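# Tuck chair under desk and park cart in bay

## Task

Roll the office chair fully beneath the desk so that it finishes upright with every wheel on the floor, and move the utility cart into the yellow taped bay so that all four of its wheels sit inside the tape lines and none rests on the tape. The desk must stay roughly where it began, with its load still on top and nothing overhanging its edges. The robot must not tip over or finish leaning. At the end, release whatever is held and move the robot away.

## Robot and tools

ROBOT. TidyBot++: a mobile base 0.54 m long, 0.50 m wide and 0.38 m tall on four powered casters, carrying one seven-joint arm with a two-finger gripper. The shoulder sits 0.12 m ahead of the base centre, 0.68 m up. Segments: upper arm 0.42 m, forearm 0.31 m, hand 0.31 m to the hand point. Cameras: base_camera (fixed on the base) and wrist_camera (looks along the hand). The arm starts folded, hand down, reaching up to 0.08 m past the base front.

FRAMES. Base frame: origin on the floor below the base centre, x forward, y left, z up, metres. hand_pose is reported in this frame at the point between the finger pads; the hand's z axis runs along the fingers, and the fingers close along its y axis. Odometry frame is the base frame at the scene start; base_odometry counts wheel turns only (slip looks like travel), heading in rad, positive left, -3.142 to 3.142. base_tilt is in degrees, positive when leaning forward or right.

TOOL move. One action per call; everything except cameras and blocking belongs to the action.
- base: an object with any of translate_m (forward positive, -2 to 2 m), strafe_m (left positive, -2 to 2 m), rotate_rad (counter-clockwise from above positive, -6.3 to 6.3 rad). These are offsets from where the base last reported itself, along the base axes at command start; the base drives straight to that point.
- joints: absolute targets by name. joint_1_rad (any angle; positive is clockwise from above, opposite to heading), joint_2_rad shoulder -2.249 to 2.249 (0 = upper arm vertical, positive leans forward), joint_3_rad any angle, joint_4_rad elbow -2.579 to 2.579 (0 straight; with joint_3 at 3.14 negative bends forward), joint_5_rad any angle, joint_6_rad wrist -2.099 to 2.099, joint_7_rad any angle (hand down: positive turns counter-clockwise; at 1.57 fingers open left/right), gripper_pos 0 (open, about 85 mm gap) to 1 (closed, squeezing 100-150 N). Continuous joints go the short way round; turn further in steps under half a turn.
- target: one list of seven numbers [x, y, z, qw, qx, qy, qz], an absolute hand pose in the base frame, metres plus quaternion. With target, joints may only hold gripper_pos.
- speeds: caps for this action only: translate_m and strafe_m 0.05 to 0.5 m/s, rotate_rad 0.1 to 1.57 rad/s. When translating and strafing together, give the speed under one key.
- cameras: list of base_camera, wrist_camera or all; [] for none.
- blocking: true (default) waits for rest; false returns in about 0.5 s while motion continues.
No action runs past 15 s; base moves time out at 14 s. Unknown keys make a call invalid; out-of-range values get it refused, and a refusal or an unrequested stop cancels the remaining move/wait/finished_scene calls in that reply.

Other tools: wait(seconds 0-10, cameras) returns state without commanding anything; stop(cameras) brakes all running motions; zoom_image(camera, region [x0,y0,x1,y1] pixels, at most 504x504) magnifies the latest image; finished_scene(scene) ends the scene irreversibly, so the goal must hold without the robot.

RESULTS. move reads done, or the worst status. Statuses: done; off_target (resting short, may still push); stopped; not_followed (arm targets withheld for self-collision, or pose unreachable); contact_stop or time_out (target dropped, holding); torque_fault; limit_stop_at_motor_heat. hand_status is done within 10 mm and 2 degrees; most hand moves end off_target within about 3 cm. To correct, add (wanted - hand_pose) to the last target. hand_target shows where the joints' targets put the hand; resend it to hold still, since resending hand_pose lets a loaded hand sink. motor_effort is percent of max, with the peak of the last action in brackets. on_its_own lists uncommanded behaviour. ARM HIT means the arm struck itself or the base. MOTOR HOT appears near 60 °C; at 75 °C the arm sinks for 30-60 s.

CAUTIONS. A blocked base keeps shoving until time_out and can still report done while short; check odometry and images. The arm does not avoid obstacles and keeps pushing into furniture. A hand pointing down reaches only about 0.94 m high near the base. Loads make the arm sag. Targets low and close in front, pointing forward, often miss and can hit the base. The robot can tip if the arm snags something 0.6 m or higher while the base moves, if a raised hand is pushed sideways, or if a stretched arm swings or reaches far over nearby furniture; pulling the arm back or backing away rights it. Driving the arm into things can cause a torque fault (10 s arm stop). Avoid drops, releasing moving objects, slams, hard hits, very hard pushes and excessive gripper force, including squeezing hard on something still resting on a surface. Brief external tugs or nudges on held or loose items may occur. Robot time counts, so be efficient; finish by opening the gripper and driving clear.

Each tool is called after "Emit:" by a JSON object that holds its "api" and its "payload", one argument or row to a line.

## Session

Emit:
{"api": "move", "payload": {
  "joints": {"joint_6_rad": -1.75}
}}

Scene clock: 1.13 s.
move: not_followed
base_odometry: x=+0.000 y=+0.000 heading=+0.000
base_tilt: forward=+0.6 right=+0.0
base_status: not commanded
joint_positions: joint_1_rad=-0.015 joint_2_rad=-0.309 joint_3_rad=+3.093 joint_4_rad=-2.515 joint_5_rad=-0.007 joint_6_rad=-1.070 joint_7_rad=+1.522 gripper_pos=+0.000
joint_status: joint_6_rad not_followed (moved -0.153 of -0.833)
motor_effort: joint_1_rad=+0(1) joint_2_rad=-1(3) joint_3_rad=+1(2) joint_4_rad=+13(16) joint_5_rad=+0(1) joint_6_rad=-1(3) joint_7_rad=+0(1)
hand_pose: x=+0.2012 y=+0.0068 z=+0.5873 quat_wxyz=(+0.008, +0.998, +0.004, -0.067) (m; base frame)
hand_target: x=+0.2016 y=+0.0069 z=+0.5895 quat_wxyz=(+0.008, +0.998, +0.004, -0.069) (m; base frame)
hand_status: not commanded
pictures: base_camera, wrist_camera
joint command not followed: on one or more control steps a check withheld the commanded joint targets, and the robot was not sent them on those steps. On the call's last step the targets were still withheld.
cause: the commanded joint targets, or the way to them, would bring two parts of the arm too close to each other (its gripper and another part of the arm, with the joints from joint_2_rad to joint_7_rad between them).
camera_calibration:
wrist_camera: T_world_to_cam=[[0.0623899, -0.998051, 0.00143941, -0.00991547], [-0.98565, -0.0613879, 0.157247, 0.16294], [-0.156852, -0.0112294, -0.987558, 0.745336], [0, 0, 0, 1]] pos_world=[0.278128, 0.00847604, 0.710455]

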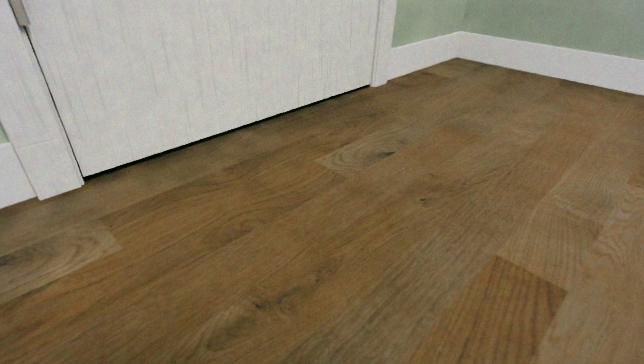

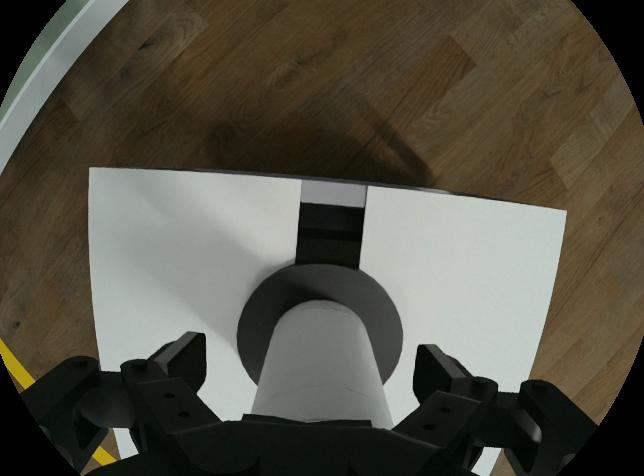

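Emit:
{"api": "move", "payload": {
  "joints": {"joint_6_rad": 0.3, "joint_1_rad":0, "joint_5_rad":0, "joint_3_rad":3.14},
  "base": {"rotate_rad":1.2}
}}

Emit:
{"api": "move", "payload": {
  "base": {"rotate_rad":1.2}
}}

Emit:
{"api": "move", "payload": {
  "base": {"rotate_rad":1.2}
}}

Emit:
{"api": "move", "payload": {
  "base": {"rotate_rad":1.2}
}}

Scene clock: 6.27 s.
move: done
base_odometry: x=+0.000 y=+0.000 heading=+1.200
base_tilt: forward=+0.7 right=+0.0
base_status: done
joint_positions: joint_1_rad=-0.015 joint_2_rad=-0.309 joint_3_rad=+3.119 joint_4_rad=-2.516 joint_5_rad=-0.007 joint_6_rad=+0.228 joint_7_rad=+1.522 gripper_pos=+0.000
joint_status: all done
motor_effort: joint_1_rad=+0(2) joint_2_rad=-7(8) joint_3_rad=+0(3) joint_4_rad=+19(20) joint_5_rad=+0(1) joint_6_rad=+8(10) joint_7_rad=+0(1)
hand_pose: x=+0.5291 y=+0.0165 z=+0.7724 quat_wxyz=(-0.022, +0.836, -0.007, +0.549) (m; base frame)
hand_target: x=+0.5405 y=+0.0020 z=+0.7986 quat_wxyz=(-0.015, +0.812, -0.019, +0.583) (m; base frame)
hand_status: not commanded
pictures: base_camera, wrist_camera
held back during your reply time, on 69 control steps: two parts of the arm were too close to each other, or the arm's last command would have brought them too close.
led back after a hold: the arm was led back toward your command in small steps, so it may still be short of it.
joint command not followed: on one or more control steps a check withheld the commanded joint targets, and the robot was not sent them on those steps.
cause: the commanded joint targets, or the way to them, would bring two parts of the arm too close to each other (its gripper and another part of the arm, with the joints from joint_2_rad to joint_7_rad between them).
camera_calibration:
wrist_camera: T_world_to_cam=[[0.0416438, -0.999122, 0.00465502, -0.0124697], [-0.416209, -0.021583, -0.909013, 0.979341], [0.908315, 0.0359173, -0.416743, -0.0256134], [0, 0, 0, 1]] pos_world=[0.431395, 0.00959828, 0.879617]

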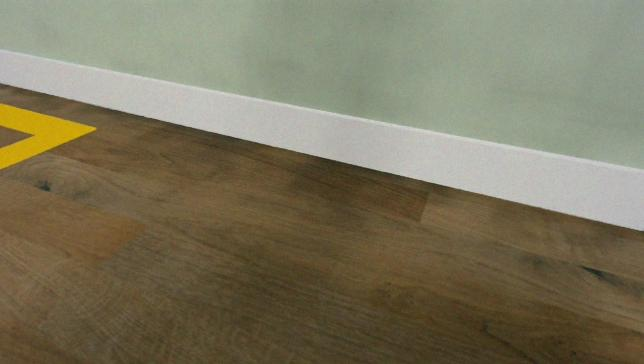

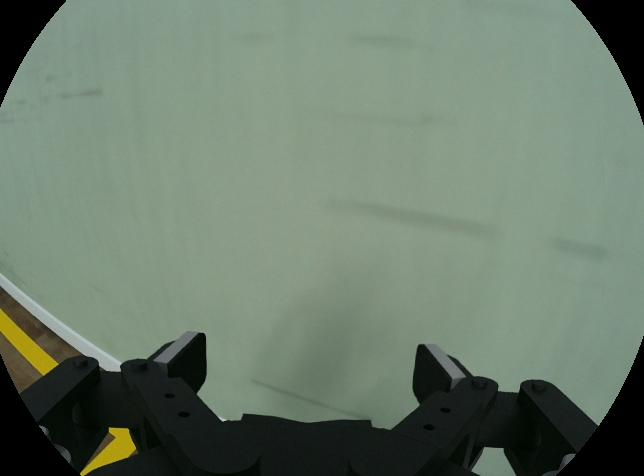

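Scene clock: 8.33 s.
move: done
base_odometry: x=+0.000 y=+0.000 heading=+2.400
base_tilt: forward=+0.6 right=+0.0
base_status: done
joint_positions: joint_1_rad=-0.015 joint_2_rad=-0.309 joint_3_rad=+3.125 joint_4_rad=-2.516 joint_5_rad=-0.007 joint_6_rad=+0.230 joint_7_rad=+1.522 gripper_pos=+0.000
joint_status: not commanded
motor_effort: joint_1_rad=+0(2) joint_2_rad=-7(8) joint_3_rad=+1(2) joint_4_rad=+19(20) joint_5_rad=+0(1) joint_6_rad=+9(10) joint_7_rad=+0(1)
hand_pose: x=+0.5294 y=+0.0140 z=+0.7728 quat_wxyz=(-0.021, +0.835, -0.009, +0.550) (m; base frame)
hand_target: x=+0.5405 y=+0.0020 z=+0.7986 quat_wxyz=(-0.015, +0.812, -0.019, +0.583) (m; base frame)
hand_status: not commanded
pictures: base_camera, wrist_camera
camera_calibration:
wrist_camera: T_world_to_cam=[[0.0359012, -0.999351, 0.00286112, -0.010567], [-0.415184, -0.0175193, -0.909569, 0.979614], [0.909029, 0.0314667, -0.415543, -0.0268829], [0, 0, 0, 1]] pos_world=[0.431536, 0.00744801, 0.879886]

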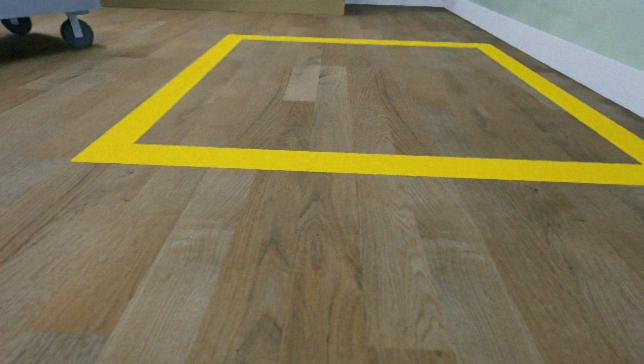

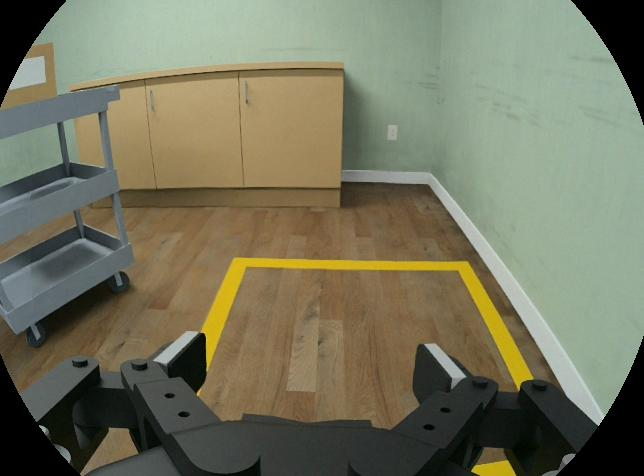

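Scene clock: 10.40 s.
move: done
base_odometry: x=+0.000 y=+0.000 heading=-2.684
base_tilt: forward=+0.6 right=+0.0
base_status: done
joint_positions: joint_1_rad=-0.014 joint_2_rad=-0.309 joint_3_rad=+3.127 joint_4_rad=-2.516 joint_5_rad=-0.007 joint_6_rad=+0.230 joint_7_rad=+1.522 gripper_pos=+0.000
joint_status: not commanded
motor_effort: joint_1_rad=+0(2) joint_2_rad=-7(8) joint_3_rad=+0(2) joint_4_rad=+19(20) joint_5_rad=+0(1) joint_6_rad=+9(9) joint_7_rad=+0(1)
hand_pose: x=+0.5295 y=+0.0130 z=+0.7729 quat_wxyz=(-0.021, +0.835, -0.011, +0.550) (m; base frame)
hand_target: x=+0.5405 y=+0.0020 z=+0.7986 quat_wxyz=(-0.015, +0.812, -0.019, +0.583) (m; base frame)
hand_status: not commanded
pictures: base_camera, wrist_camera
camera_calibration:
wrist_camera: T_world_to_cam=[[0.033739, -0.999428, 0.00222027, -0.0098737], [-0.414951, -0.016029, -0.909702, 0.979687], [0.909218, 0.0297712, -0.415255, -0.0271953], [0, 0, 0, 1]] pos_world=[0.431582, 0.006645, 0.879952]

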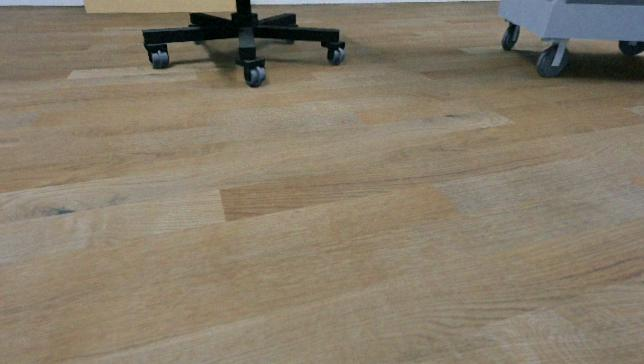

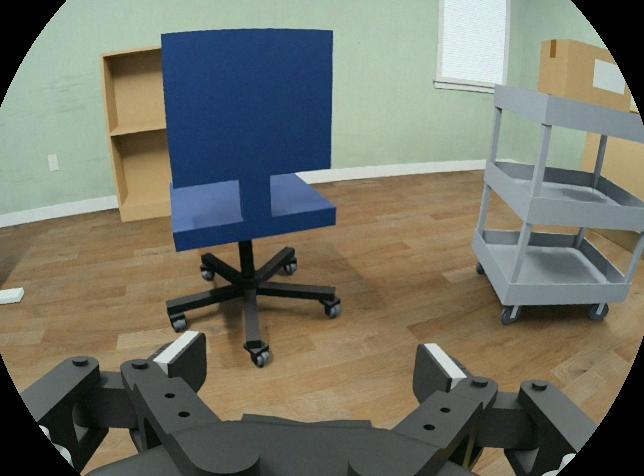

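Scene clock: 12.47 s.
move: done
base_odometry: x=+0.000 y=+0.000 heading=-1.484
base_tilt: forward=+0.6 right=+0.0
base_status: done
joint_positions: joint_1_rad=-0.014 joint_2_rad=-0.309 joint_3_rad=+3.128 joint_4_rad=-2.516 joint_5_rad=-0.007 joint_6_rad=+0.230 joint_7_rad=+1.522 gripper_pos=+0.000
joint_status: not commanded
motor_effort: joint_1_rad=+1(2) joint_2_rad=-7(9) joint_3_rad=+1(2) joint_4_rad=+19(20) joint_5_rad=+0(1) joint_6_rad=+9(9) joint_7_rad=+0(1)
hand_pose: x=+0.5296 y=+0.0125 z=+0.7730 quat_wxyz=(-0.020, +0.835, -0.011, +0.550) (m; base frame)
hand_target: x=+0.5405 y=+0.0020 z=+0.7986 quat_wxyz=(-0.015, +0.812, -0.019, +0.583) (m; base frame)
hand_status: not commanded
pictures: base_camera, wrist_camera
camera_calibration:
wrist_camera: T_world_to_cam=[[0.0325282, -0.999469, 0.00188279, -0.00950013], [-0.414753, -0.0152122, -0.909807, 0.979737], [0.909352, 0.0288135, -0.415028, -0.0274358], [0, 0, 0, 1]] pos_world=[0.431607, 0.00619942, 0.880003]

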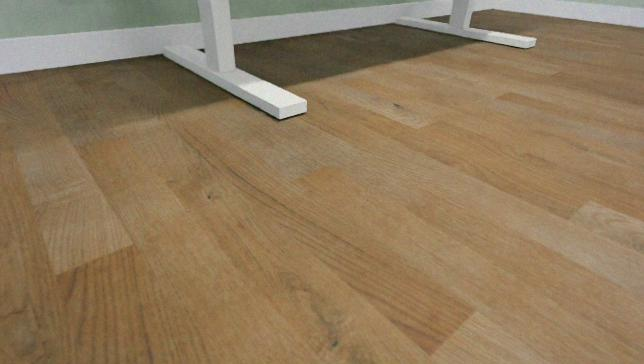

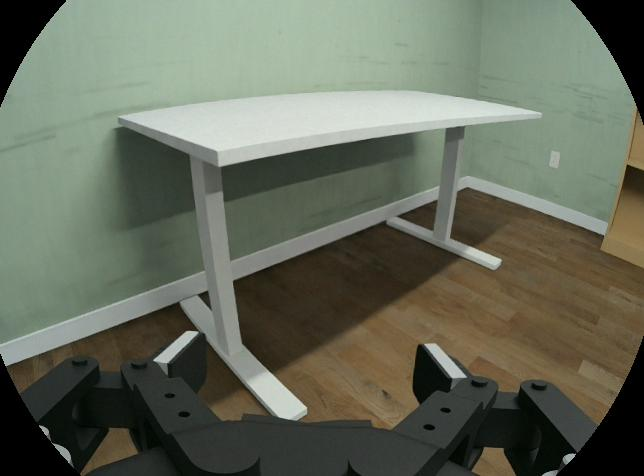

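Emit:
{"api": "move", "payload": {
  "base": {"rotate_rad":2.084},
  "cameras": []
}}

Emit:
{"api": "move", "payload": {
  "base": {"translate_m":-0.204,"strafe_m":1.473},
  "cameras": []
}}

Emit:
{"api": "move", "payload": {
  "base": {"translate_m":-0.853,"strafe_m":0.524},
  "cameras": []
}}

Emit:
{"api": "move", "payload": {
  "base": {"translate_m":-0.93,"strafe_m":-0.03}
}}

Emit:
{"api": "move", "payload": {
  "base": {"translate_m":-0.3,"strafe_m":-0.7}
}}

Scene clock: 63.13 s.
move: done
base_odometry: x=+0.000 y=+0.000 heading=+0.600
base_tilt: forward=+0.6 right=+0.0
base_status: done
joint_positions: joint_1_rad=-0.014 joint_2_rad=-0.309 joint_3_rad=+3.128 joint_4_rad=-2.516 joint_5_rad=-0.007 joint_6_rad=+0.231 joint_7_rad=+1.522 gripper_pos=+0.000
joint_status: not commanded
motor_effort: joint_1_rad=-1(1) joint_2_rad=-8(9) joint_3_rad=+1(2) joint_4_rad=+19(20) joint_5_rad=+1(1) joint_6_rad=+8(10) joint_7_rad=+1(1)
hand_pose: x=+0.5297 y=+0.0123 z=+0.7732 quat_wxyz=(-0.020, +0.835, -0.011, +0.550) (m; base frame)
hand_target: x=+0.5405 y=+0.0020 z=+0.7986 quat_wxyz=(-0.015, +0.812, -0.019, +0.583) (m; base frame)
hand_status: not commanded
pictures: none
No camera images: "cameras" was empty.

Scene clock: 66.73 s.
move: done
base_odometry: x=-1.000 y=+1.101 heading=+0.600
base_tilt: forward=+0.6 right=+0.0
base_status: done
joint_positions: joint_1_rad=-0.014 joint_2_rad=-0.309 joint_3_rad=+3.129 joint_4_rad=-2.516 joint_5_rad=-0.007 joint_6_rad=+0.231 joint_7_rad=+1.522 gripper_pos=+0.000
joint_status: not commanded
motor_effort: joint_1_rad=+1(1) joint_2_rad=-7(8) joint_3_rad=+1(3) joint_4_rad=+18(20) joint_5_rad=+0(1) joint_6_rad=+9(10) joint_7_rad=+0(1)
hand_pose: x=+0.5297 y=+0.0118 z=+0.7732 quat_wxyz=(-0.020, +0.835, -0.012, +0.550) (m; base frame)
hand_target: x=+0.5405 y=+0.0020 z=+0.7986 quat_wxyz=(-0.015, +0.812, -0.019, +0.583) (m; base frame)
hand_status: not commanded
pictures: none
No camera images: "cameras" was empty.

Scene clock: 70.10 s.
move: done
base_odometry: x=-2.000 y=+1.051 heading=+0.600
base_tilt: forward=+0.6 right=+0.0
base_status: done
joint_positions: joint_1_rad=-0.014 joint_2_rad=-0.308 joint_3_rad=+3.129 joint_4_rad=-2.516 joint_5_rad=-0.007 joint_6_rad=+0.232 joint_7_rad=+1.522 gripper_pos=+0.000
joint_status: not commanded
motor_effort: joint_1_rad=+0(1) joint_2_rad=-7(10) joint_3_rad=+1(2) joint_4_rad=+18(21) joint_5_rad=+0(1) joint_6_rad=+8(10) joint_7_rad=+0(1)
hand_pose: x=+0.5299 y=+0.0118 z=+0.7731 quat_wxyz=(-0.020, +0.835, -0.012, +0.550) (m; base frame)
hand_target: x=+0.5405 y=+0.0020 z=+0.7986 quat_wxyz=(-0.015, +0.812, -0.019, +0.583) (m; base frame)
hand_status: not commanded
pictures: none
No camera images: "cameras" was empty.

Scene clock: 72.97 s.
move: done
base_odometry: x=-2.750 y=+0.501 heading=+0.601
base_tilt: forward=+0.7 right=+0.0
base_status: done
joint_positions: joint_1_rad=-0.009 joint_2_rad=-0.312 joint_3_rad=+3.135 joint_4_rad=-2.518 joint_5_rad=-0.006 joint_6_rad=+0.238 joint_7_rad=+1.522 gripper_pos=+0.000
joint_status: not commanded
motor_effort: joint_1_rad=+0(5) joint_2_rad=-7(11) joint_3_rad=+1(9) joint_4_rad=+19(23) joint_5_rad=+0(1) joint_6_rad=+10(11) joint_7_rad=+1(1)
hand_pose: x=+0.5298 y=+0.0073 z=+0.7750 quat_wxyz=(-0.018, +0.833, -0.017, +0.553) (m; base frame)
hand_target: x=+0.5405 y=+0.0020 z=+0.7986 quat_wxyz=(-0.015, +0.812, -0.019, +0.583) (m; base frame)
hand_status: not commanded
pictures: base_camera, wrist_camera
camera_calibration:
wrist_camera: T_world_to_cam=[[0.020565, -0.999788, 0.000243476, -0.00713236], [-0.407648, -0.00860742, -0.913099, 0.980319], [0.912908, 0.0186787, -0.407738, -0.034059], [0, 0, 0, 1]] pos_world=[0.430864, 0.00194334, 0.881243]

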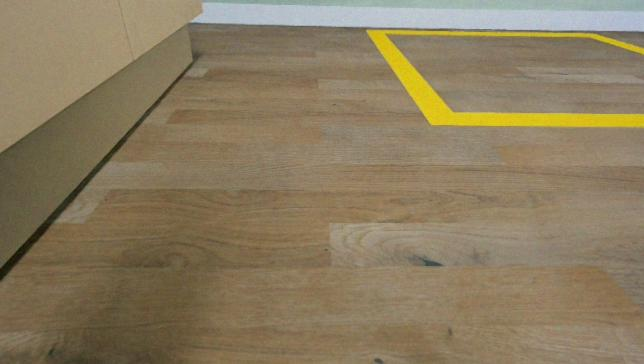

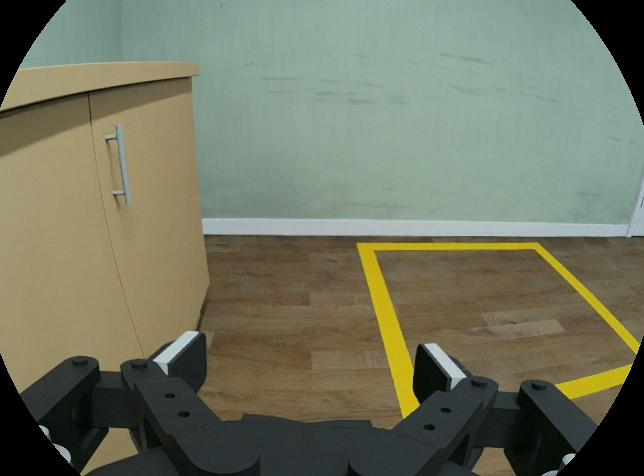

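Scene clock: 75.83 s.
move: done
base_odometry: x=-2.602 y=-0.246 heading=+0.601
base_tilt: forward=+0.6 right=+0.0
base_status: done
joint_positions: joint_1_rad=+0.002 joint_2_rad=-0.306 joint_3_rad=+3.144 joint_4_rad=-2.512 joint_5_rad=+0.011 joint_6_rad=+0.248 joint_7_rad=+1.522 gripper_pos=+0.000
joint_status: not commanded
motor_effort: joint_1_rad=+0(30) joint_2_rad=-8(12) joint_3_rad=+0(32) joint_4_rad=+19(21) joint_5_rad=+0(7) joint_6_rad=+8(10) joint_7_rad=+0(1)
hand_pose: x=+0.5335 y=+0.0005 z=+0.7789 quat_wxyz=(-0.011, +0.830, -0.017, +0.558) (m; base frame)
hand_target: x=+0.5405 y=+0.0020 z=+0.7986 quat_wxyz=(-0.015, +0.812, -0.019, +0.583) (m; base frame)
hand_status: not commanded
pictures: base_camera, wrist_camera
camera_calibration:
wrist_camera: T_world_to_cam=[[0.011771, -0.999861, 0.0117802, -0.0183364], [-0.398034, -0.0154927, -0.91724, 0.983365], [0.917295, 0.00610789, -0.398161, -0.0455511], [0, 0, 0, 1]] pos_world=[0.433412, -0.00282069, 0.884061]

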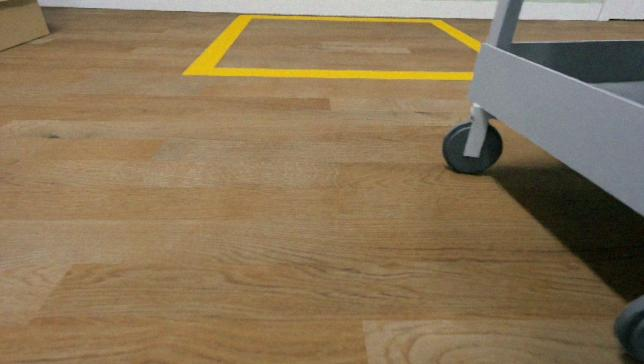

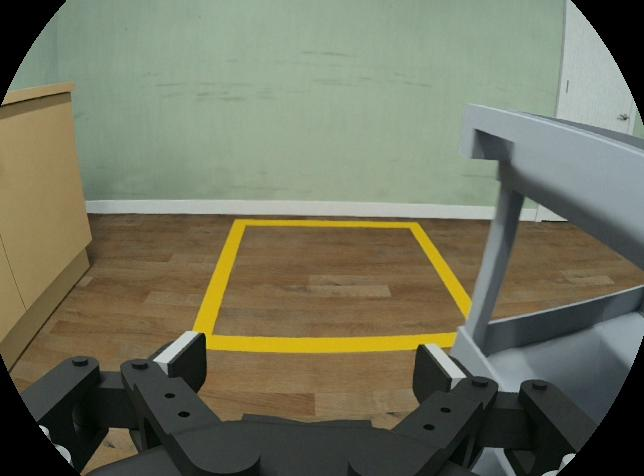

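Emit:
{"api": "move", "payload": {
  "joints": {"joint_6_rad":-0.84},
  "cameras": []
}}

Emit:
{"api": "move", "payload": {
  "base": {"rotate_rad":0.35},
  "cameras": []
}}

Emit:
{"api": "move", "payload": {
  "base": {"translate_m":-0.465,"strafe_m":-0.21},
  "cameras": []
}}

Emit:
{"api": "move", "payload": {
  "base": {"translate_m":0.15,"strafe_m":-0.517}
}}

Scene clock: 83.43 s.
move: done
base_odometry: x=-2.602 y=-0.246 heading=+0.601
base_tilt: forward=+0.6 right=+0.0
base_status: not commanded
joint_positions: joint_1_rad=+0.002 joint_2_rad=-0.306 joint_3_rad=+3.144 joint_4_rad=-2.512 joint_5_rad=+0.011 joint_6_rad=-0.767 joint_7_rad=+1.522 gripper_pos=+0.000
joint_status: all done
motor_effort: joint_1_rad=+0(1) joint_2_rad=-4(8) joint_3_rad=+0(2) joint_4_rad=+15(20) joint_5_rad=+1(1) joint_6_rad=+2(9) joint_7_rad=+0(1)
hand_pose: x=+0.2974 y=-0.0018 z=+0.5895 quat_wxyz=(+0.002, +0.996, -0.023, +0.084) (m; base frame)
hand_target: x=+0.2782 y=+0.0015 z=+0.5888 quat_wxyz=(-0.001, +0.998, -0.024, +0.052) (m; base frame)
hand_status: not commanded
pictures: none
No camera images: "cameras" was empty.

Scene clock: 84.70 s.
move: done
base_odometry: x=-2.602 y=-0.246 heading=+0.951
base_tilt: forward=+0.7 right=+0.0
base_status: done
joint_positions: joint_1_rad=+0.002 joint_2_rad=-0.306 joint_3_rad=+3.144 joint_4_rad=-2.512 joint_5_rad=+0.011 joint_6_rad=-0.775 joint_7_rad=+1.522 gripper_pos=+0.000
joint_status: not commanded
motor_effort: joint_1_rad=+1(1) joint_2_rad=-3(4) joint_3_rad=+1(2) joint_4_rad=+15(16) joint_5_rad=+0(1) joint_6_rad=+3(3) joint_7_rad=+0(1)
hand_pose: x=+0.2949 y=-0.0018 z=+0.5891 quat_wxyz=(+0.002, +0.997, -0.023, +0.080) (m; base frame)
hand_target: x=+0.2782 y=+0.0015 z=+0.5888 quat_wxyz=(-0.001, +0.998, -0.024, +0.052) (m; base frame)
hand_status: not commanded
pictures: none
No camera images: "cameras" was empty.

Scene clock: 87.07 s.
move: done
base_odometry: x=-2.701 y=-0.746 heading=+0.952
base_tilt: forward=+0.6 right=+0.0
base_status: done
joint_positions: joint_1_rad=+0.002 joint_2_rad=-0.309 joint_3_rad=+3.144 joint_4_rad=-2.512 joint_5_rad=+0.011 joint_6_rad=-0.779 joint_7_rad=+1.522 gripper_pos=+0.000
joint_status: not commanded
motor_effort: joint_1_rad=+0(1) joint_2_rad=-3(6) joint_3_rad=+0(2) joint_4_rad=+15(17) joint_5_rad=+0(1) joint_6_rad=+2(3) joint_7_rad=+0(1)
hand_pose: x=+0.2940 y=-0.0018 z=+0.5894 quat_wxyz=(+0.002, +0.997, -0.023, +0.080) (m; base frame)
hand_target: x=+0.2782 y=+0.0015 z=+0.5888 quat_wxyz=(-0.001, +0.998, -0.024, +0.052) (m; base frame)
hand_status: not commanded
pictures: none
No camera images: "cameras" was empty.

Scene clock: 89.47 s.
move: done
base_odometry: x=-2.193 y=-0.924 heading=+0.951
base_tilt: forward=+0.6 right=+0.0
base_status: done
joint_positions: joint_1_rad=+0.002 joint_2_rad=-0.309 joint_3_rad=+3.144 joint_4_rad=-2.512 joint_5_rad=+0.011 joint_6_rad=-0.779 joint_7_rad=+1.522 gripper_pos=+0.000
joint_status: not commanded
motor_effort: joint_1_rad=+0(1) joint_2_rad=-3(4) joint_3_rad=+1(2) joint_4_rad=+15(16) joint_5_rad=+1(1) joint_6_rad=+2(3) joint_7_rad=+1(1)
hand_pose: x=+0.2940 y=-0.0018 z=+0.5894 quat_wxyz=(+0.002, +0.997, -0.023, +0.080) (m; base frame)
hand_target: x=+0.2782 y=+0.0015 z=+0.5888 quat_wxyz=(-0.001, +0.998, -0.024, +0.052) (m; base frame)
hand_status: not commanded
pictures: base_camera, wrist_camera
camera_calibration:
wrist_camera: T_world_to_cam=[[0.0102655, -0.999944, 0.00240885, -0.00956005], [-0.990543, -0.0104985, -0.136798, 0.428488], [0.136816, -0.000981773, -0.990596, 0.677352], [0, 0, 0, 1]] pos_world=[0.331861, -0.00439603, 0.729622]

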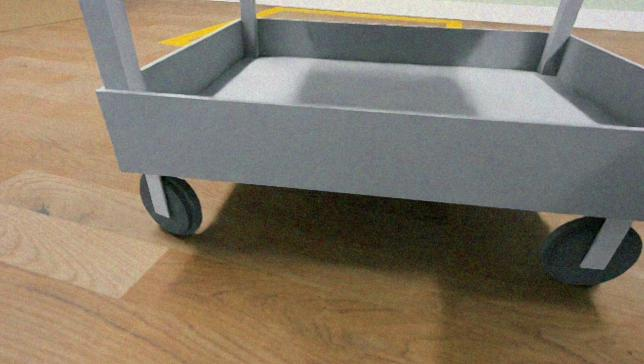

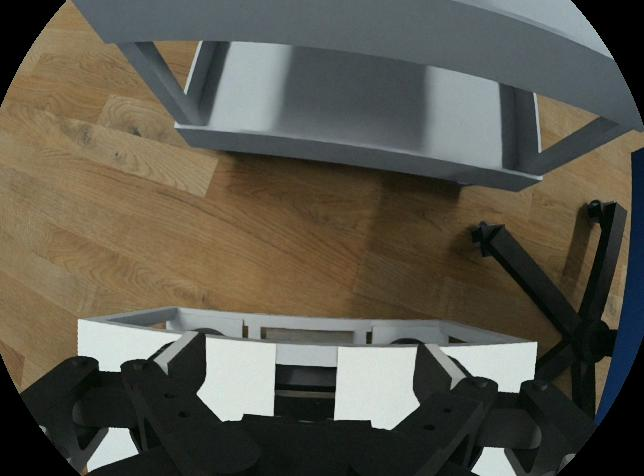

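Emit:
{"api": "move", "payload": {
  "base": {"rotate_rad":0.116},
  "cameras": []
}}

Emit:
{"api": "move", "payload": {
  "base": {"strafe_m":-0.14},
  "cameras": []
}}

Emit:
{"api": "move", "payload": {
  "base": {"translate_m":0.8},
  "speeds": {"translate_m":0.15}
}}

Scene clock: 96.20 s.
move: done
base_odometry: x=-2.193 y=-0.924 heading=+1.068
base_tilt: forward=+0.6 right=+0.1
base_status: done
joint_positions: joint_1_rad=+0.002 joint_2_rad=-0.309 joint_3_rad=+3.144 joint_4_rad=-2.512 joint_5_rad=+0.011 joint_6_rad=-0.779 joint_7_rad=+1.522 gripper_pos=+0.000
joint_status: not commanded
motor_effort: joint_1_rad=+0(1) joint_2_rad=-3(4) joint_3_rad=+1(1) joint_4_rad=+14(16) joint_5_rad=-1(1) joint_6_rad=+2(3) joint_7_rad=+1(1)
hand_pose: x=+0.2940 y=-0.0018 z=+0.5894 quat_wxyz=(+0.002, +0.997, -0.023, +0.080) (m; base frame)
hand_target: x=+0.2782 y=+0.0015 z=+0.5888 quat_wxyz=(-0.001, +0.998, -0.024, +0.052) (m; base frame)
hand_status: not commanded
pictures: none
No camera images: "cameras" was empty.

Scene clock: 97.57 s.
move: done
base_odometry: x=-2.070 y=-0.992 heading=+1.069
base_tilt: forward=+0.6 right=+0.0
base_status: done
joint_positions: joint_1_rad=+0.002 joint_2_rad=-0.309 joint_3_rad=+3.144 joint_4_rad=-2.512 joint_5_rad=+0.011 joint_6_rad=-0.779 joint_7_rad=+1.522 gripper_pos=+0.000
joint_status: not commanded
motor_effort: joint_1_rad=+0(1) joint_2_rad=-3(4) joint_3_rad=+0(3) joint_4_rad=+15(16) joint_5_rad=+0(2) joint_6_rad=+2(3) joint_7_rad=+0(1)
hand_pose: x=+0.2940 y=-0.0018 z=+0.5894 quat_wxyz=(+0.002, +0.997, -0.023, +0.080) (m; base frame)
hand_target: x=+0.2782 y=+0.0015 z=+0.5888 quat_wxyz=(-0.001, +0.998, -0.024, +0.052) (m; base frame)
hand_status: not commanded
pictures: none
No camera images: "cameras" was empty.

Scene clock: 103.67 s.
move: done
base_odometry: x=-1.685 y=-0.291 heading=+1.069
base_tilt: forward=+0.6 right=+0.0
base_status: done
joint_positions: joint_1_rad=+0.002 joint_2_rad=-0.311 joint_3_rad=+3.144 joint_4_rad=-2.530 joint_5_rad=+0.011 joint_6_rad=-0.816 joint_7_rad=+1.522 gripper_pos=+0.000
joint_status: not commanded
motor_effort: joint_1_rad=+1(2) joint_2_rad=-3(5) joint_3_rad=+1(2) joint_4_rad=+15(27) joint_5_rad=+0(2) joint_6_rad=+2(9) joint_7_rad=+0(1)
hand_pose: x=+0.2741 y=-0.0018 z=+0.5831 quat_wxyz=(+0.003, +0.998, -0.023, +0.054) (m; base frame)
hand_target: x=+0.2782 y=+0.0015 z=+0.5888 quat_wxyz=(-0.001, +0.998, -0.024, +0.052) (m; base frame)
hand_status: not commanded
pictures: base_camera, wrist_camera
camera_calibration:
wrist_camera: T_world_to_cam=[[0.0101374, -0.999947, 0.00192583, -0.00902187], [-0.996363, -0.010264, -0.0845907, 0.379051], [0.0846059, -0.0010613, -0.996414, 0.691536], [0, 0, 0, 1]] pos_world=[0.319256, -0.00439688, 0.721138]

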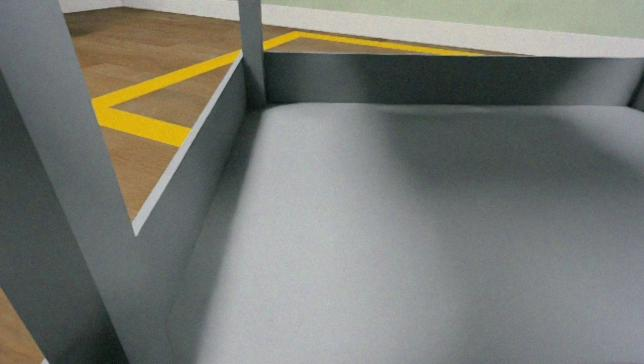

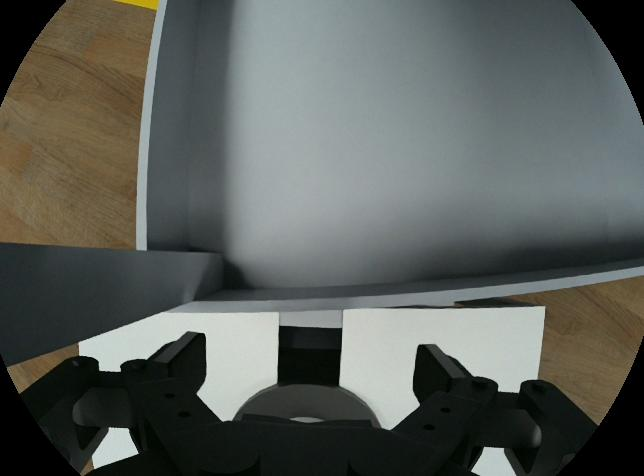

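Emit:
{"api": "move", "payload": {
  "base": {"translate_m":1.01},
  "speeds": {"translate_m":0.15}
}}

Emit:
{"api": "move", "payload": {
  "base": {"translate_m":-0.7}
}}

Scene clock: 113.70 s.
move: done
base_odometry: x=-1.199 y=+0.595 heading=+1.069
base_tilt: forward=+0.7 right=+0.0
base_status: done
joint_positions: joint_1_rad=+0.002 joint_2_rad=-0.313 joint_3_rad=+3.145 joint_4_rad=-2.552 joint_5_rad=+0.011 joint_6_rad=-0.837 joint_7_rad=+1.522 gripper_pos=+0.000
joint_status: not commanded
motor_effort: joint_1_rad=-3(4) joint_2_rad=-2(4) joint_3_rad=-3(4) joint_4_rad=+19(27) joint_5_rad=-1(3) joint_6_rad=+3(9) joint_7_rad=+2(3)
hand_pose: x=+0.2567 y=-0.0016 z=+0.5767 quat_wxyz=(+0.003, +0.999, -0.023, +0.033) (m; base frame)
hand_target: x=+0.2782 y=+0.0015 z=+0.5888 quat_wxyz=(-0.001, +0.998, -0.024, +0.052) (m; base frame)
hand_status: not commanded
pictures: base_camera, wrist_camera
camera_calibration:
wrist_camera: T_world_to_cam=[[0.00892234, -0.99996, 0.000622678, -0.0075952], [-0.999016, -0.00894097, -0.0434457, 0.338107], [0.0434495, -0.000234427, -0.999056, 0.698708], [0, 0, 0, 1]] pos_world=[0.307483, -0.00440809, 0.712742]

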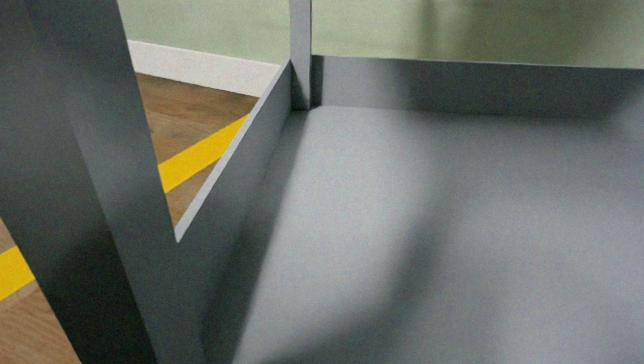

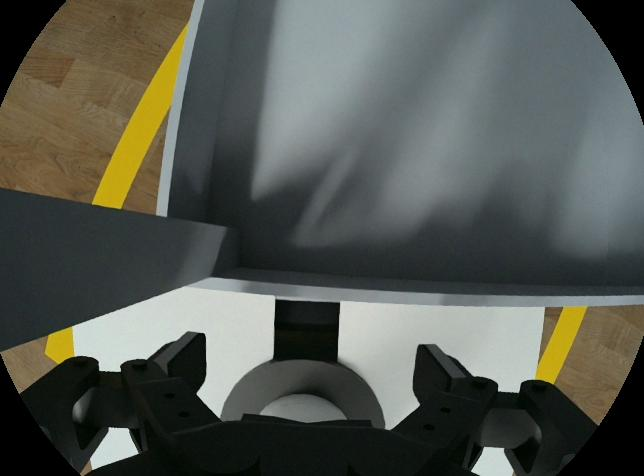

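Scene clock: 116.53 s.
move: done
base_odometry: x=-1.536 y=-0.019 heading=+1.070
base_tilt: forward=+0.6 right=+0.0
base_status: done
joint_positions: joint_1_rad=+0.002 joint_2_rad=-0.310 joint_3_rad=+3.145 joint_4_rad=-2.524 joint_5_rad=+0.011 joint_6_rad=-0.837 joint_7_rad=+1.522 gripper_pos=+0.000
joint_status: not commanded
motor_effort: joint_1_rad=+0(3) joint_2_rad=-3(4) joint_3_rad=+1(3) joint_4_rad=+14(19) joint_5_rad=+0(2) joint_6_rad=+1(3) joint_7_rad=+0(3)
hand_pose: x=+0.2706 y=-0.0017 z=+0.5841 quat_wxyz=(+0.003, +0.999, -0.024, +0.046) (m; base frame)
hand_target: x=+0.2782 y=+0.0015 z=+0.5888 quat_wxyz=(-0.001, +0.998, -0.024, +0.052) (m; base frame)
hand_status: not commanded
pictures: base_camera, wrist_camera
camera_calibration:
wrist_camera: T_world_to_cam=[[0.00884642, -0.99996, 0.000975187, -0.007986], [-0.997583, -0.00889259, -0.0689112, 0.366832], [0.0689171, -0.000363212, -0.997622, 0.697709], [0, 0, 0, 1]] pos_world=[0.317932, -0.00447018, 0.721337]

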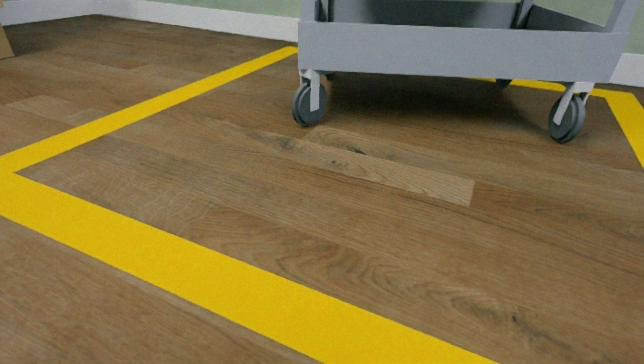

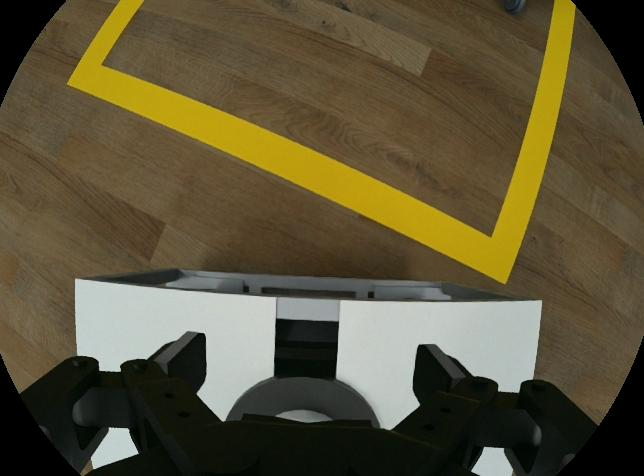

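Emit:
{"api": "zoom_image", "payload": {
  "camera": "base_camera",
  "region": [280, 20, 644, 180]
}}

Scaled by 1.385.

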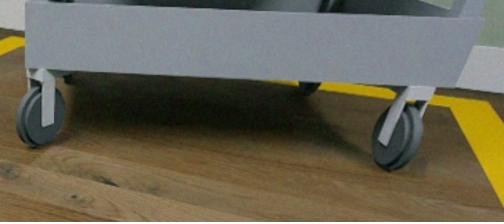

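Emit:
{"api": "move", "payload": {
  "joints": {"joint_6_rad":0.3}
}}

Scene clock: 124.30 s.
move: done
base_odometry: x=-1.536 y=-0.019 heading=+1.070
base_tilt: forward=+0.6 right=-0.1
base_status: not commanded
joint_positions: joint_1_rad=+0.002 joint_2_rad=-0.310 joint_3_rad=+3.145 joint_4_rad=-2.522 joint_5_rad=+0.011 joint_6_rad=+0.229 joint_7_rad=+1.522 gripper_pos=+0.000
joint_status: all done
motor_effort: joint_1_rad=+0(1) joint_2_rad=-8(8) joint_3_rad=+1(1) joint_4_rad=+19(20) joint_5_rad=+0(1) joint_6_rad=+9(9) joint_7_rad=+0(1)
hand_pose: x=+0.5277 y=+0.0001 z=+0.7695 quat_wxyz=(-0.011, +0.837, -0.018, +0.547) (m; base frame)
hand_target: x=+0.5405 y=+0.0020 z=+0.7986 quat_wxyz=(-0.015, +0.812, -0.019, +0.583) (m; base frame)
hand_status: not commanded
pictures: base_camera, wrist_camera
camera_calibration:
wrist_camera: T_world_to_cam=[[0.0108274, -0.999885, 0.0106389, -0.0171132], [-0.421368, -0.0142111, -0.906778, 0.976727], [0.906825, 0.00533517, -0.421474, -0.020477], [0, 0, 0, 1]] pos_world=[0.430316, -0.00312162, 0.877226]

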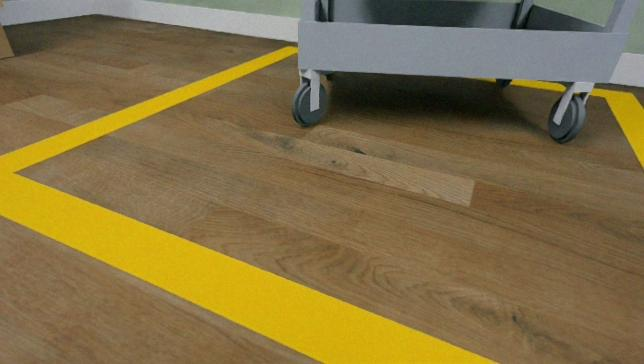

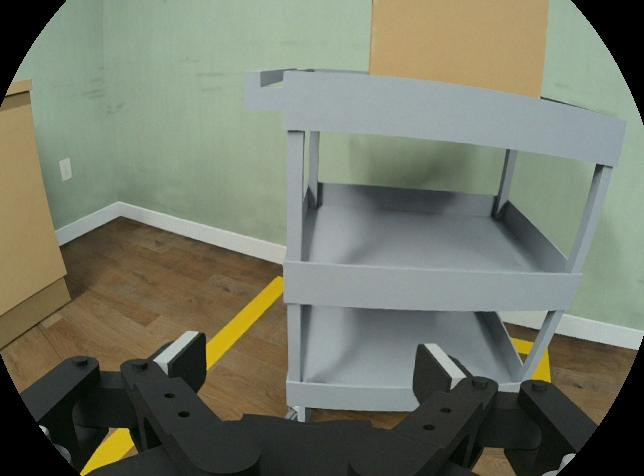

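Emit:
{"api": "move", "payload": {
  "target": [0.56, 0.0, 0.65, 0, 0.707, 0, 0.707]
}}

Scene clock: 131.40 s.
move: off_target
base_odometry: x=-1.536 y=-0.019 heading=+1.070
base_tilt: forward=+0.7 right=+0.0
base_status: not commanded
joint_positions: joint_1_rad=+0.002 joint_2_rad=+1.267 joint_3_rad=+3.145 joint_4_rad=-2.549 joint_5_rad=+0.011 joint_6_rad=+2.016 joint_7_rad=+1.535 gripper_pos=+0.000
joint_status: not commanded
motor_effort: joint_1_rad=+0(1) joint_2_rad=-32(33) joint_3_rad=+0(1) joint_4_rad=-5(20) joint_5_rad=+0(1) joint_6_rad=+9(10) joint_7_rad=+0(1)
hand_pose: x=+0.6272 y=+0.0024 z=+0.4913 quat_wxyz=(-0.014, +0.783, -0.013, +0.621) (m; base frame)
hand_target: x=+0.6232 y=-0.0019 z=+0.5115 quat_wxyz=(+0.001, +0.769, +0.001, +0.639) (m; base frame)
hand_status: off_target (0.172 m and 13.4 deg from the pose sent, 0.124 m and 23.8 deg at the start; a joint's target at an end of its range on 85 of 85 steps)
pictures: base_camera, wrist_camera
camera_calibration:
wrist_camera: T_world_to_cam=[[0.0170754, -0.999748, 0.014606, -0.0188669], [-0.249263, -0.0184033, -0.968261, 0.688675], [0.968285, 0.0128927, -0.249514, -0.351097], [0, 0, 0, 1]] pos_world=[0.511945, -0.00166169, 0.579489]

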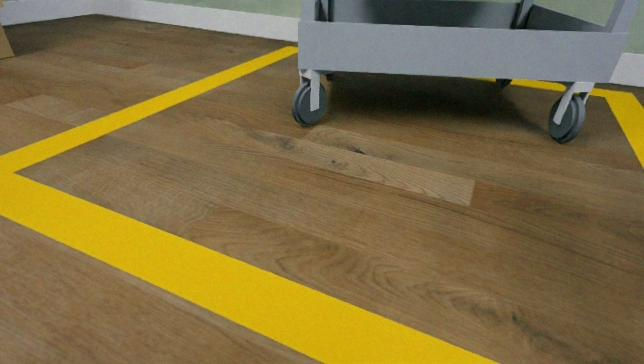

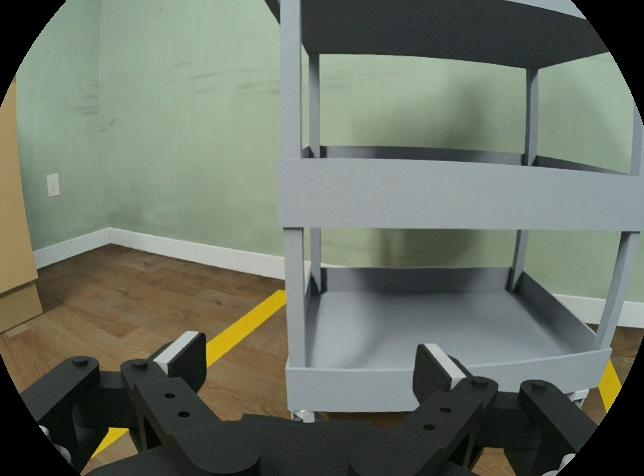

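Emit:
{"api": "move", "payload": {
  "joints": {"joint_1_rad":0,"joint_2_rad":0.8,"joint_3_rad":3.14,"joint_4_rad":-2.55,"joint_5_rad":0,"joint_6_rad":1.75,"joint_7_rad":1.57},
  "base": {"strafe_m":0.035},
  "cameras": []
}}

Emit:
{"api": "move", "payload": {
  "base": {"translate_m":0.25},
  "speeds": {"translate_m":0.15}
}}

Scene clock: 138.07 s.
move: done
base_odometry: x=-1.566 y=-0.002 heading=+1.070
base_tilt: forward=+0.7 right=-0.1
base_status: done
joint_positions: joint_1_rad=-0.003 joint_2_rad=+0.822 joint_3_rad=+3.146 joint_4_rad=-2.550 joint_5_rad=+0.011 joint_6_rad=+1.825 joint_7_rad=+1.543 gripper_pos=+0.000
joint_status: all done
motor_effort: joint_1_rad=+0(4) joint_2_rad=-30(35) joint_3_rad=-1(2) joint_4_rad=+2(5) joint_5_rad=+0(1) joint_6_rad=+9(10) joint_7_rad=+0(1)
hand_pose: x=+0.6666 y=+0.0046 z=+0.6694 quat_wxyz=(-0.014, +0.699, -0.006, +0.715) (m; base frame)
hand_target: x=+0.6669 y=+0.0020 z=+0.6583 quat_wxyz=(-0.001, +0.717, +0.000, +0.697) (m; base frame)
hand_status: not commanded
pictures: none
No camera images: "cameras" was empty.

Scene clock: 140.37 s.
move: done
base_odometry: x=-1.446 y=+0.217 heading=+1.070
base_tilt: forward=+0.7 right=+0.0
base_status: done
joint_positions: joint_1_rad=-0.003 joint_2_rad=+0.821 joint_3_rad=+3.146 joint_4_rad=-2.550 joint_5_rad=+0.011 joint_6_rad=+1.821 joint_7_rad=+1.543 gripper_pos=+0.000
joint_status: not commanded
motor_effort: joint_1_rad=+1(1) joint_2_rad=-30(32) joint_3_rad=+0(2) joint_4_rad=+2(4) joint_5_rad=+0(1) joint_6_rad=+10(10) joint_7_rad=+0(1)
hand_pose: x=+0.6667 y=+0.0046 z=+0.6691 quat_wxyz=(-0.014, +0.699, -0.006, +0.714) (m; base frame)
hand_target: x=+0.6669 y=+0.0020 z=+0.6583 quat_wxyz=(-0.001, +0.717, +0.000, +0.697) (m; base frame)
hand_status: not commanded
pictures: base_camera, wrist_camera
camera_calibration:
wrist_camera: T_world_to_cam=[[0.0170265, -0.999449, 0.0284948, -0.0291399], [-0.00064382, -0.0285099, -0.999593, 0.725984], [0.999855, 0.0170012, -0.00112889, -0.5322], [0, 0, 0, 1]] pos_world=[0.533086, 0.000621952, 0.725919]

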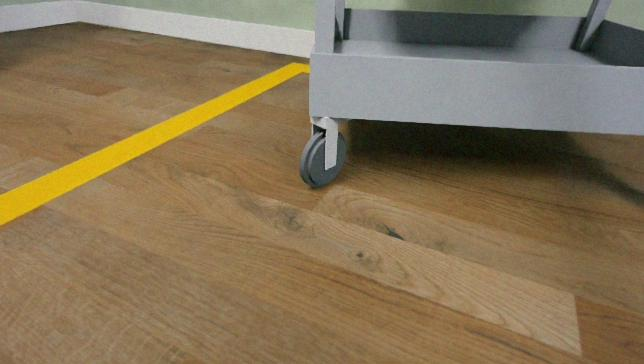

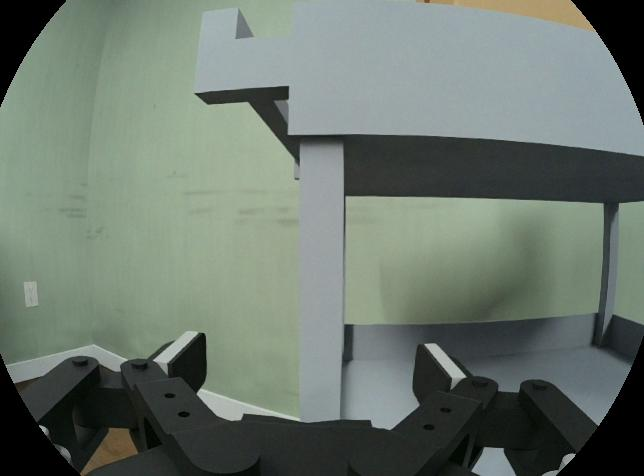

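Emit:
{"api": "move", "payload": {
  "base": {"translate_m":0.075},
  "speeds": {"translate_m":0.1},
  "cameras": []
}}

Emit:
{"api": "move", "payload": {
  "joints": {"gripper_pos":0.75}
}}

Scene clock: 143.33 s.
move: done
base_odometry: x=-1.410 y=+0.283 heading=+1.070
base_tilt: forward=+0.7 right=-0.1
base_status: done
joint_positions: joint_1_rad=-0.003 joint_2_rad=+0.820 joint_3_rad=+3.146 joint_4_rad=-2.550 joint_5_rad=+0.011 joint_6_rad=+1.821 joint_7_rad=+1.543 gripper_pos=+0.000
joint_status: not commanded
motor_effort: joint_1_rad=+0(1) joint_2_rad=-30(31) joint_3_rad=+0(1) joint_4_rad=+2(4) joint_5_rad=+0(1) joint_6_rad=+10(10) joint_7_rad=+0(1)
hand_pose: x=+0.6667 y=+0.0046 z=+0.6695 quat_wxyz=(-0.014, +0.699, -0.006, +0.715) (m; base frame)
hand_target: x=+0.6669 y=+0.0020 z=+0.6583 quat_wxyz=(-0.001, +0.717, +0.000, +0.697) (m; base frame)
hand_status: not commanded
pictures: none
No camera images: "cameras" was empty.

Scene clock: 144.37 s.
move: done
base_odometry: x=-1.410 y=+0.283 heading=+1.070
base_tilt: forward=+0.6 right=-0.1
base_status: not commanded
joint_positions: joint_1_rad=-0.003 joint_2_rad=+0.819 joint_3_rad=+3.146 joint_4_rad=-2.551 joint_5_rad=+0.011 joint_6_rad=+1.820 joint_7_rad=+1.546 gripper_pos=+0.734
joint_status: all done
motor_effort: joint_1_rad=+0(2) joint_2_rad=-30(31) joint_3_rad=-1(2) joint_4_rad=+4(5) joint_5_rad=+2(2) joint_6_rad=+9(10) joint_7_rad=-2(3)
hand_pose: x=+0.6665 y=+0.0046 z=+0.6694 quat_wxyz=(-0.012, +0.700, -0.005, +0.714) (m; base frame)
hand_target: x=+0.6669 y=+0.0020 z=+0.6583 quat_wxyz=(-0.001, +0.717, +0.000, +0.697) (m; base frame)
hand_status: not commanded
pictures: base_camera, wrist_camera
camera_calibration:
wrist_camera: T_world_to_cam=[[0.0169551, -0.999347, 0.0319062, -0.031384], [-0.000765689, -0.0319237, -0.99949, 0.726331], [0.999856, 0.016922, -0.00130646, -0.531965], [0, 0, 0, 1]] pos_world=[0.532977, 0.000825533, 0.726267]

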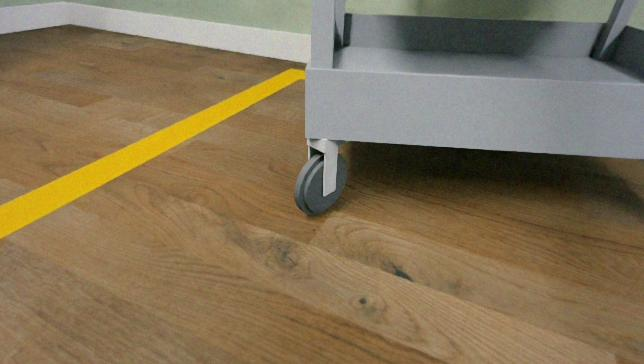

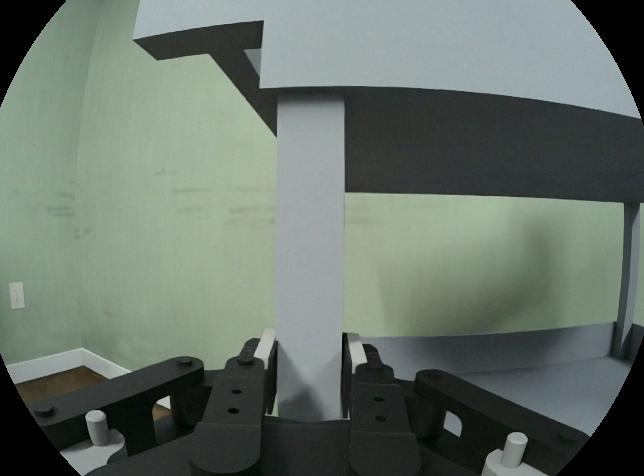

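Emit:
{"api": "move", "payload": {
  "joints": {"gripper_pos":0.85},
  "cameras": []
}}

Emit:
{"api": "move", "payload": {
  "base": {"translate_m":-0.17},
  "speeds": {"translate_m":0.08},
  "cameras": []
}}

Emit:
{"api": "move", "payload": {
  "joints": {"gripper_pos":0},
  "cameras": []
}}

Emit:
{"api": "move", "payload": {
  "base": {"translate_m":-0.4}
}}

Scene clock: 147.93 s.
move: off_target
base_odometry: x=-1.410 y=+0.283 heading=+1.070
base_tilt: forward=+0.6 right=-0.1
base_status: not commanded
joint_positions: joint_1_rad=-0.003 joint_2_rad=+0.819 joint_3_rad=+3.146 joint_4_rad=-2.551 joint_5_rad=+0.011 joint_6_rad=+1.820 joint_7_rad=+1.546 gripper_pos=+0.747
joint_status: gripper_pos off_target (ended at +0.747, target +0.850)
motor_effort: joint_1_rad=+1(1) joint_2_rad=-29(30) joint_3_rad=+0(1) joint_4_rad=+5(6) joint_5_rad=+2(2) joint_6_rad=+9(9) joint_7_rad=-2(3)
hand_pose: x=+0.6665 y=+0.0046 z=+0.6694 quat_wxyz=(-0.012, +0.700, -0.005, +0.714) (m; base frame)
hand_target: x=+0.6669 y=+0.0020 z=+0.6583 quat_wxyz=(-0.001, +0.717, +0.000, +0.697) (m; base frame)
hand_status: not commanded
pictures: none
No camera images: "cameras" was empty.

Scene clock: 150.60 s.
move: done
base_odometry: x=-1.492 y=+0.134 heading=+1.070
base_tilt: forward=+0.7 right=+0.0
base_status: done
joint_positions: joint_1_rad=-0.001 joint_2_rad=+0.817 joint_3_rad=+3.147 joint_4_rad=-2.535 joint_5_rad=+0.009 joint_6_rad=+1.805 joint_7_rad=+1.546 gripper_pos=+0.753
joint_status: not commanded
motor_effort: joint_1_rad=+0(5) joint_2_rad=-31(33) joint_3_rad=-2(5) joint_4_rad=+0(5) joint_5_rad=-1(5) joint_6_rad=+11(13) joint_7_rad=-2(3)
hand_pose: x=+0.6712 y=+0.0023 z=+0.6695 quat_wxyz=(-0.010, +0.699, -0.006, +0.715) (m; base frame)
hand_target: x=+0.6669 y=+0.0020 z=+0.6583 quat_wxyz=(-0.001, +0.717, +0.000, +0.697) (m; base frame)
hand_status: not commanded
pictures: none
No camera images: "cameras" was empty.

Scene clock: 151.63 s.
move: done
base_odometry: x=-1.492 y=+0.134 heading=+1.070
base_tilt: forward=+0.7 right=+0.0
base_status: not commanded
joint_positions: joint_1_rad=-0.001 joint_2_rad=+0.817 joint_3_rad=+3.147 joint_4_rad=-2.538 joint_5_rad=+0.009 joint_6_rad=+1.805 joint_7_rad=+1.546 gripper_pos=+0.000
joint_status: all done
motor_effort: joint_1_rad=+0(1) joint_2_rad=-30(31) joint_3_rad=+0(2) joint_4_rad=+2(4) joint_5_rad=+0(1) joint_6_rad=+9(11) joint_7_rad=+0(2)
hand_pose: x=+0.6705 y=+0.0023 z=+0.6689 quat_wxyz=(-0.010, +0.700, -0.006, +0.714) (m; base frame)
hand_target: x=+0.6669 y=+0.0020 z=+0.6583 quat_wxyz=(-0.001, +0.717, +0.000, +0.697) (m; base frame)
hand_status: not commanded
pictures: none
No camera images: "cameras" was empty.

Scene clock: 153.70 s.
move: done
base_odometry: x=-1.684 y=-0.217 heading=+1.070
base_tilt: forward=+0.6 right=+0.0
base_status: done
joint_positions: joint_1_rad=-0.001 joint_2_rad=+0.816 joint_3_rad=+3.147 joint_4_rad=-2.540 joint_5_rad=+0.009 joint_6_rad=+1.805 joint_7_rad=+1.546 gripper_pos=+0.000
joint_status: not commanded
motor_effort: joint_1_rad=+1(1) joint_2_rad=-30(32) joint_3_rad=+0(1) joint_4_rad=+3(5) joint_5_rad=+1(1) joint_6_rad=+9(11) joint_7_rad=+0(1)
hand_pose: x=+0.6699 y=+0.0023 z=+0.6691 quat_wxyz=(-0.010, +0.700, -0.006, +0.714) (m; base frame)
hand_target: x=+0.6669 y=+0.0020 z=+0.6583 quat_wxyz=(-0.001, +0.717, +0.000, +0.697) (m; base frame)
hand_status: not commanded
pictures: base_camera, wrist_camera
camera_calibration:
wrist_camera: T_world_to_cam=[[0.0123195, -0.999372, 0.0332349, -0.0315658], [-0.00224052, -0.033265, -0.999444, 0.726926], [0.999922, 0.0122381, -0.00264892, -0.53439], [0, 0, 0, 1]] pos_world=[0.536366, -0.000824848, 0.726155]

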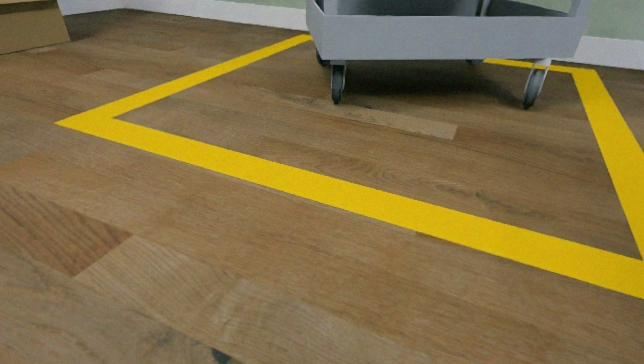

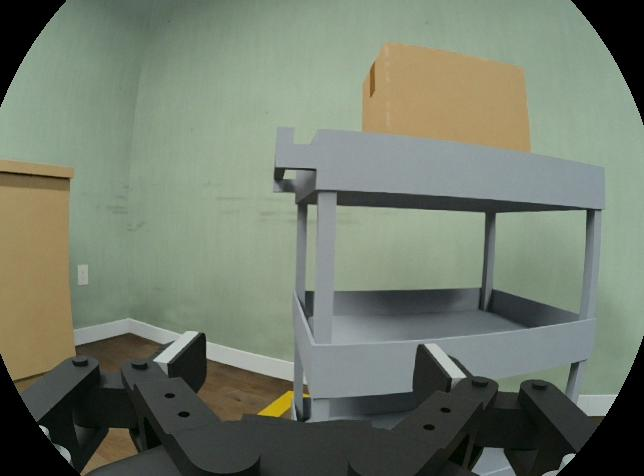

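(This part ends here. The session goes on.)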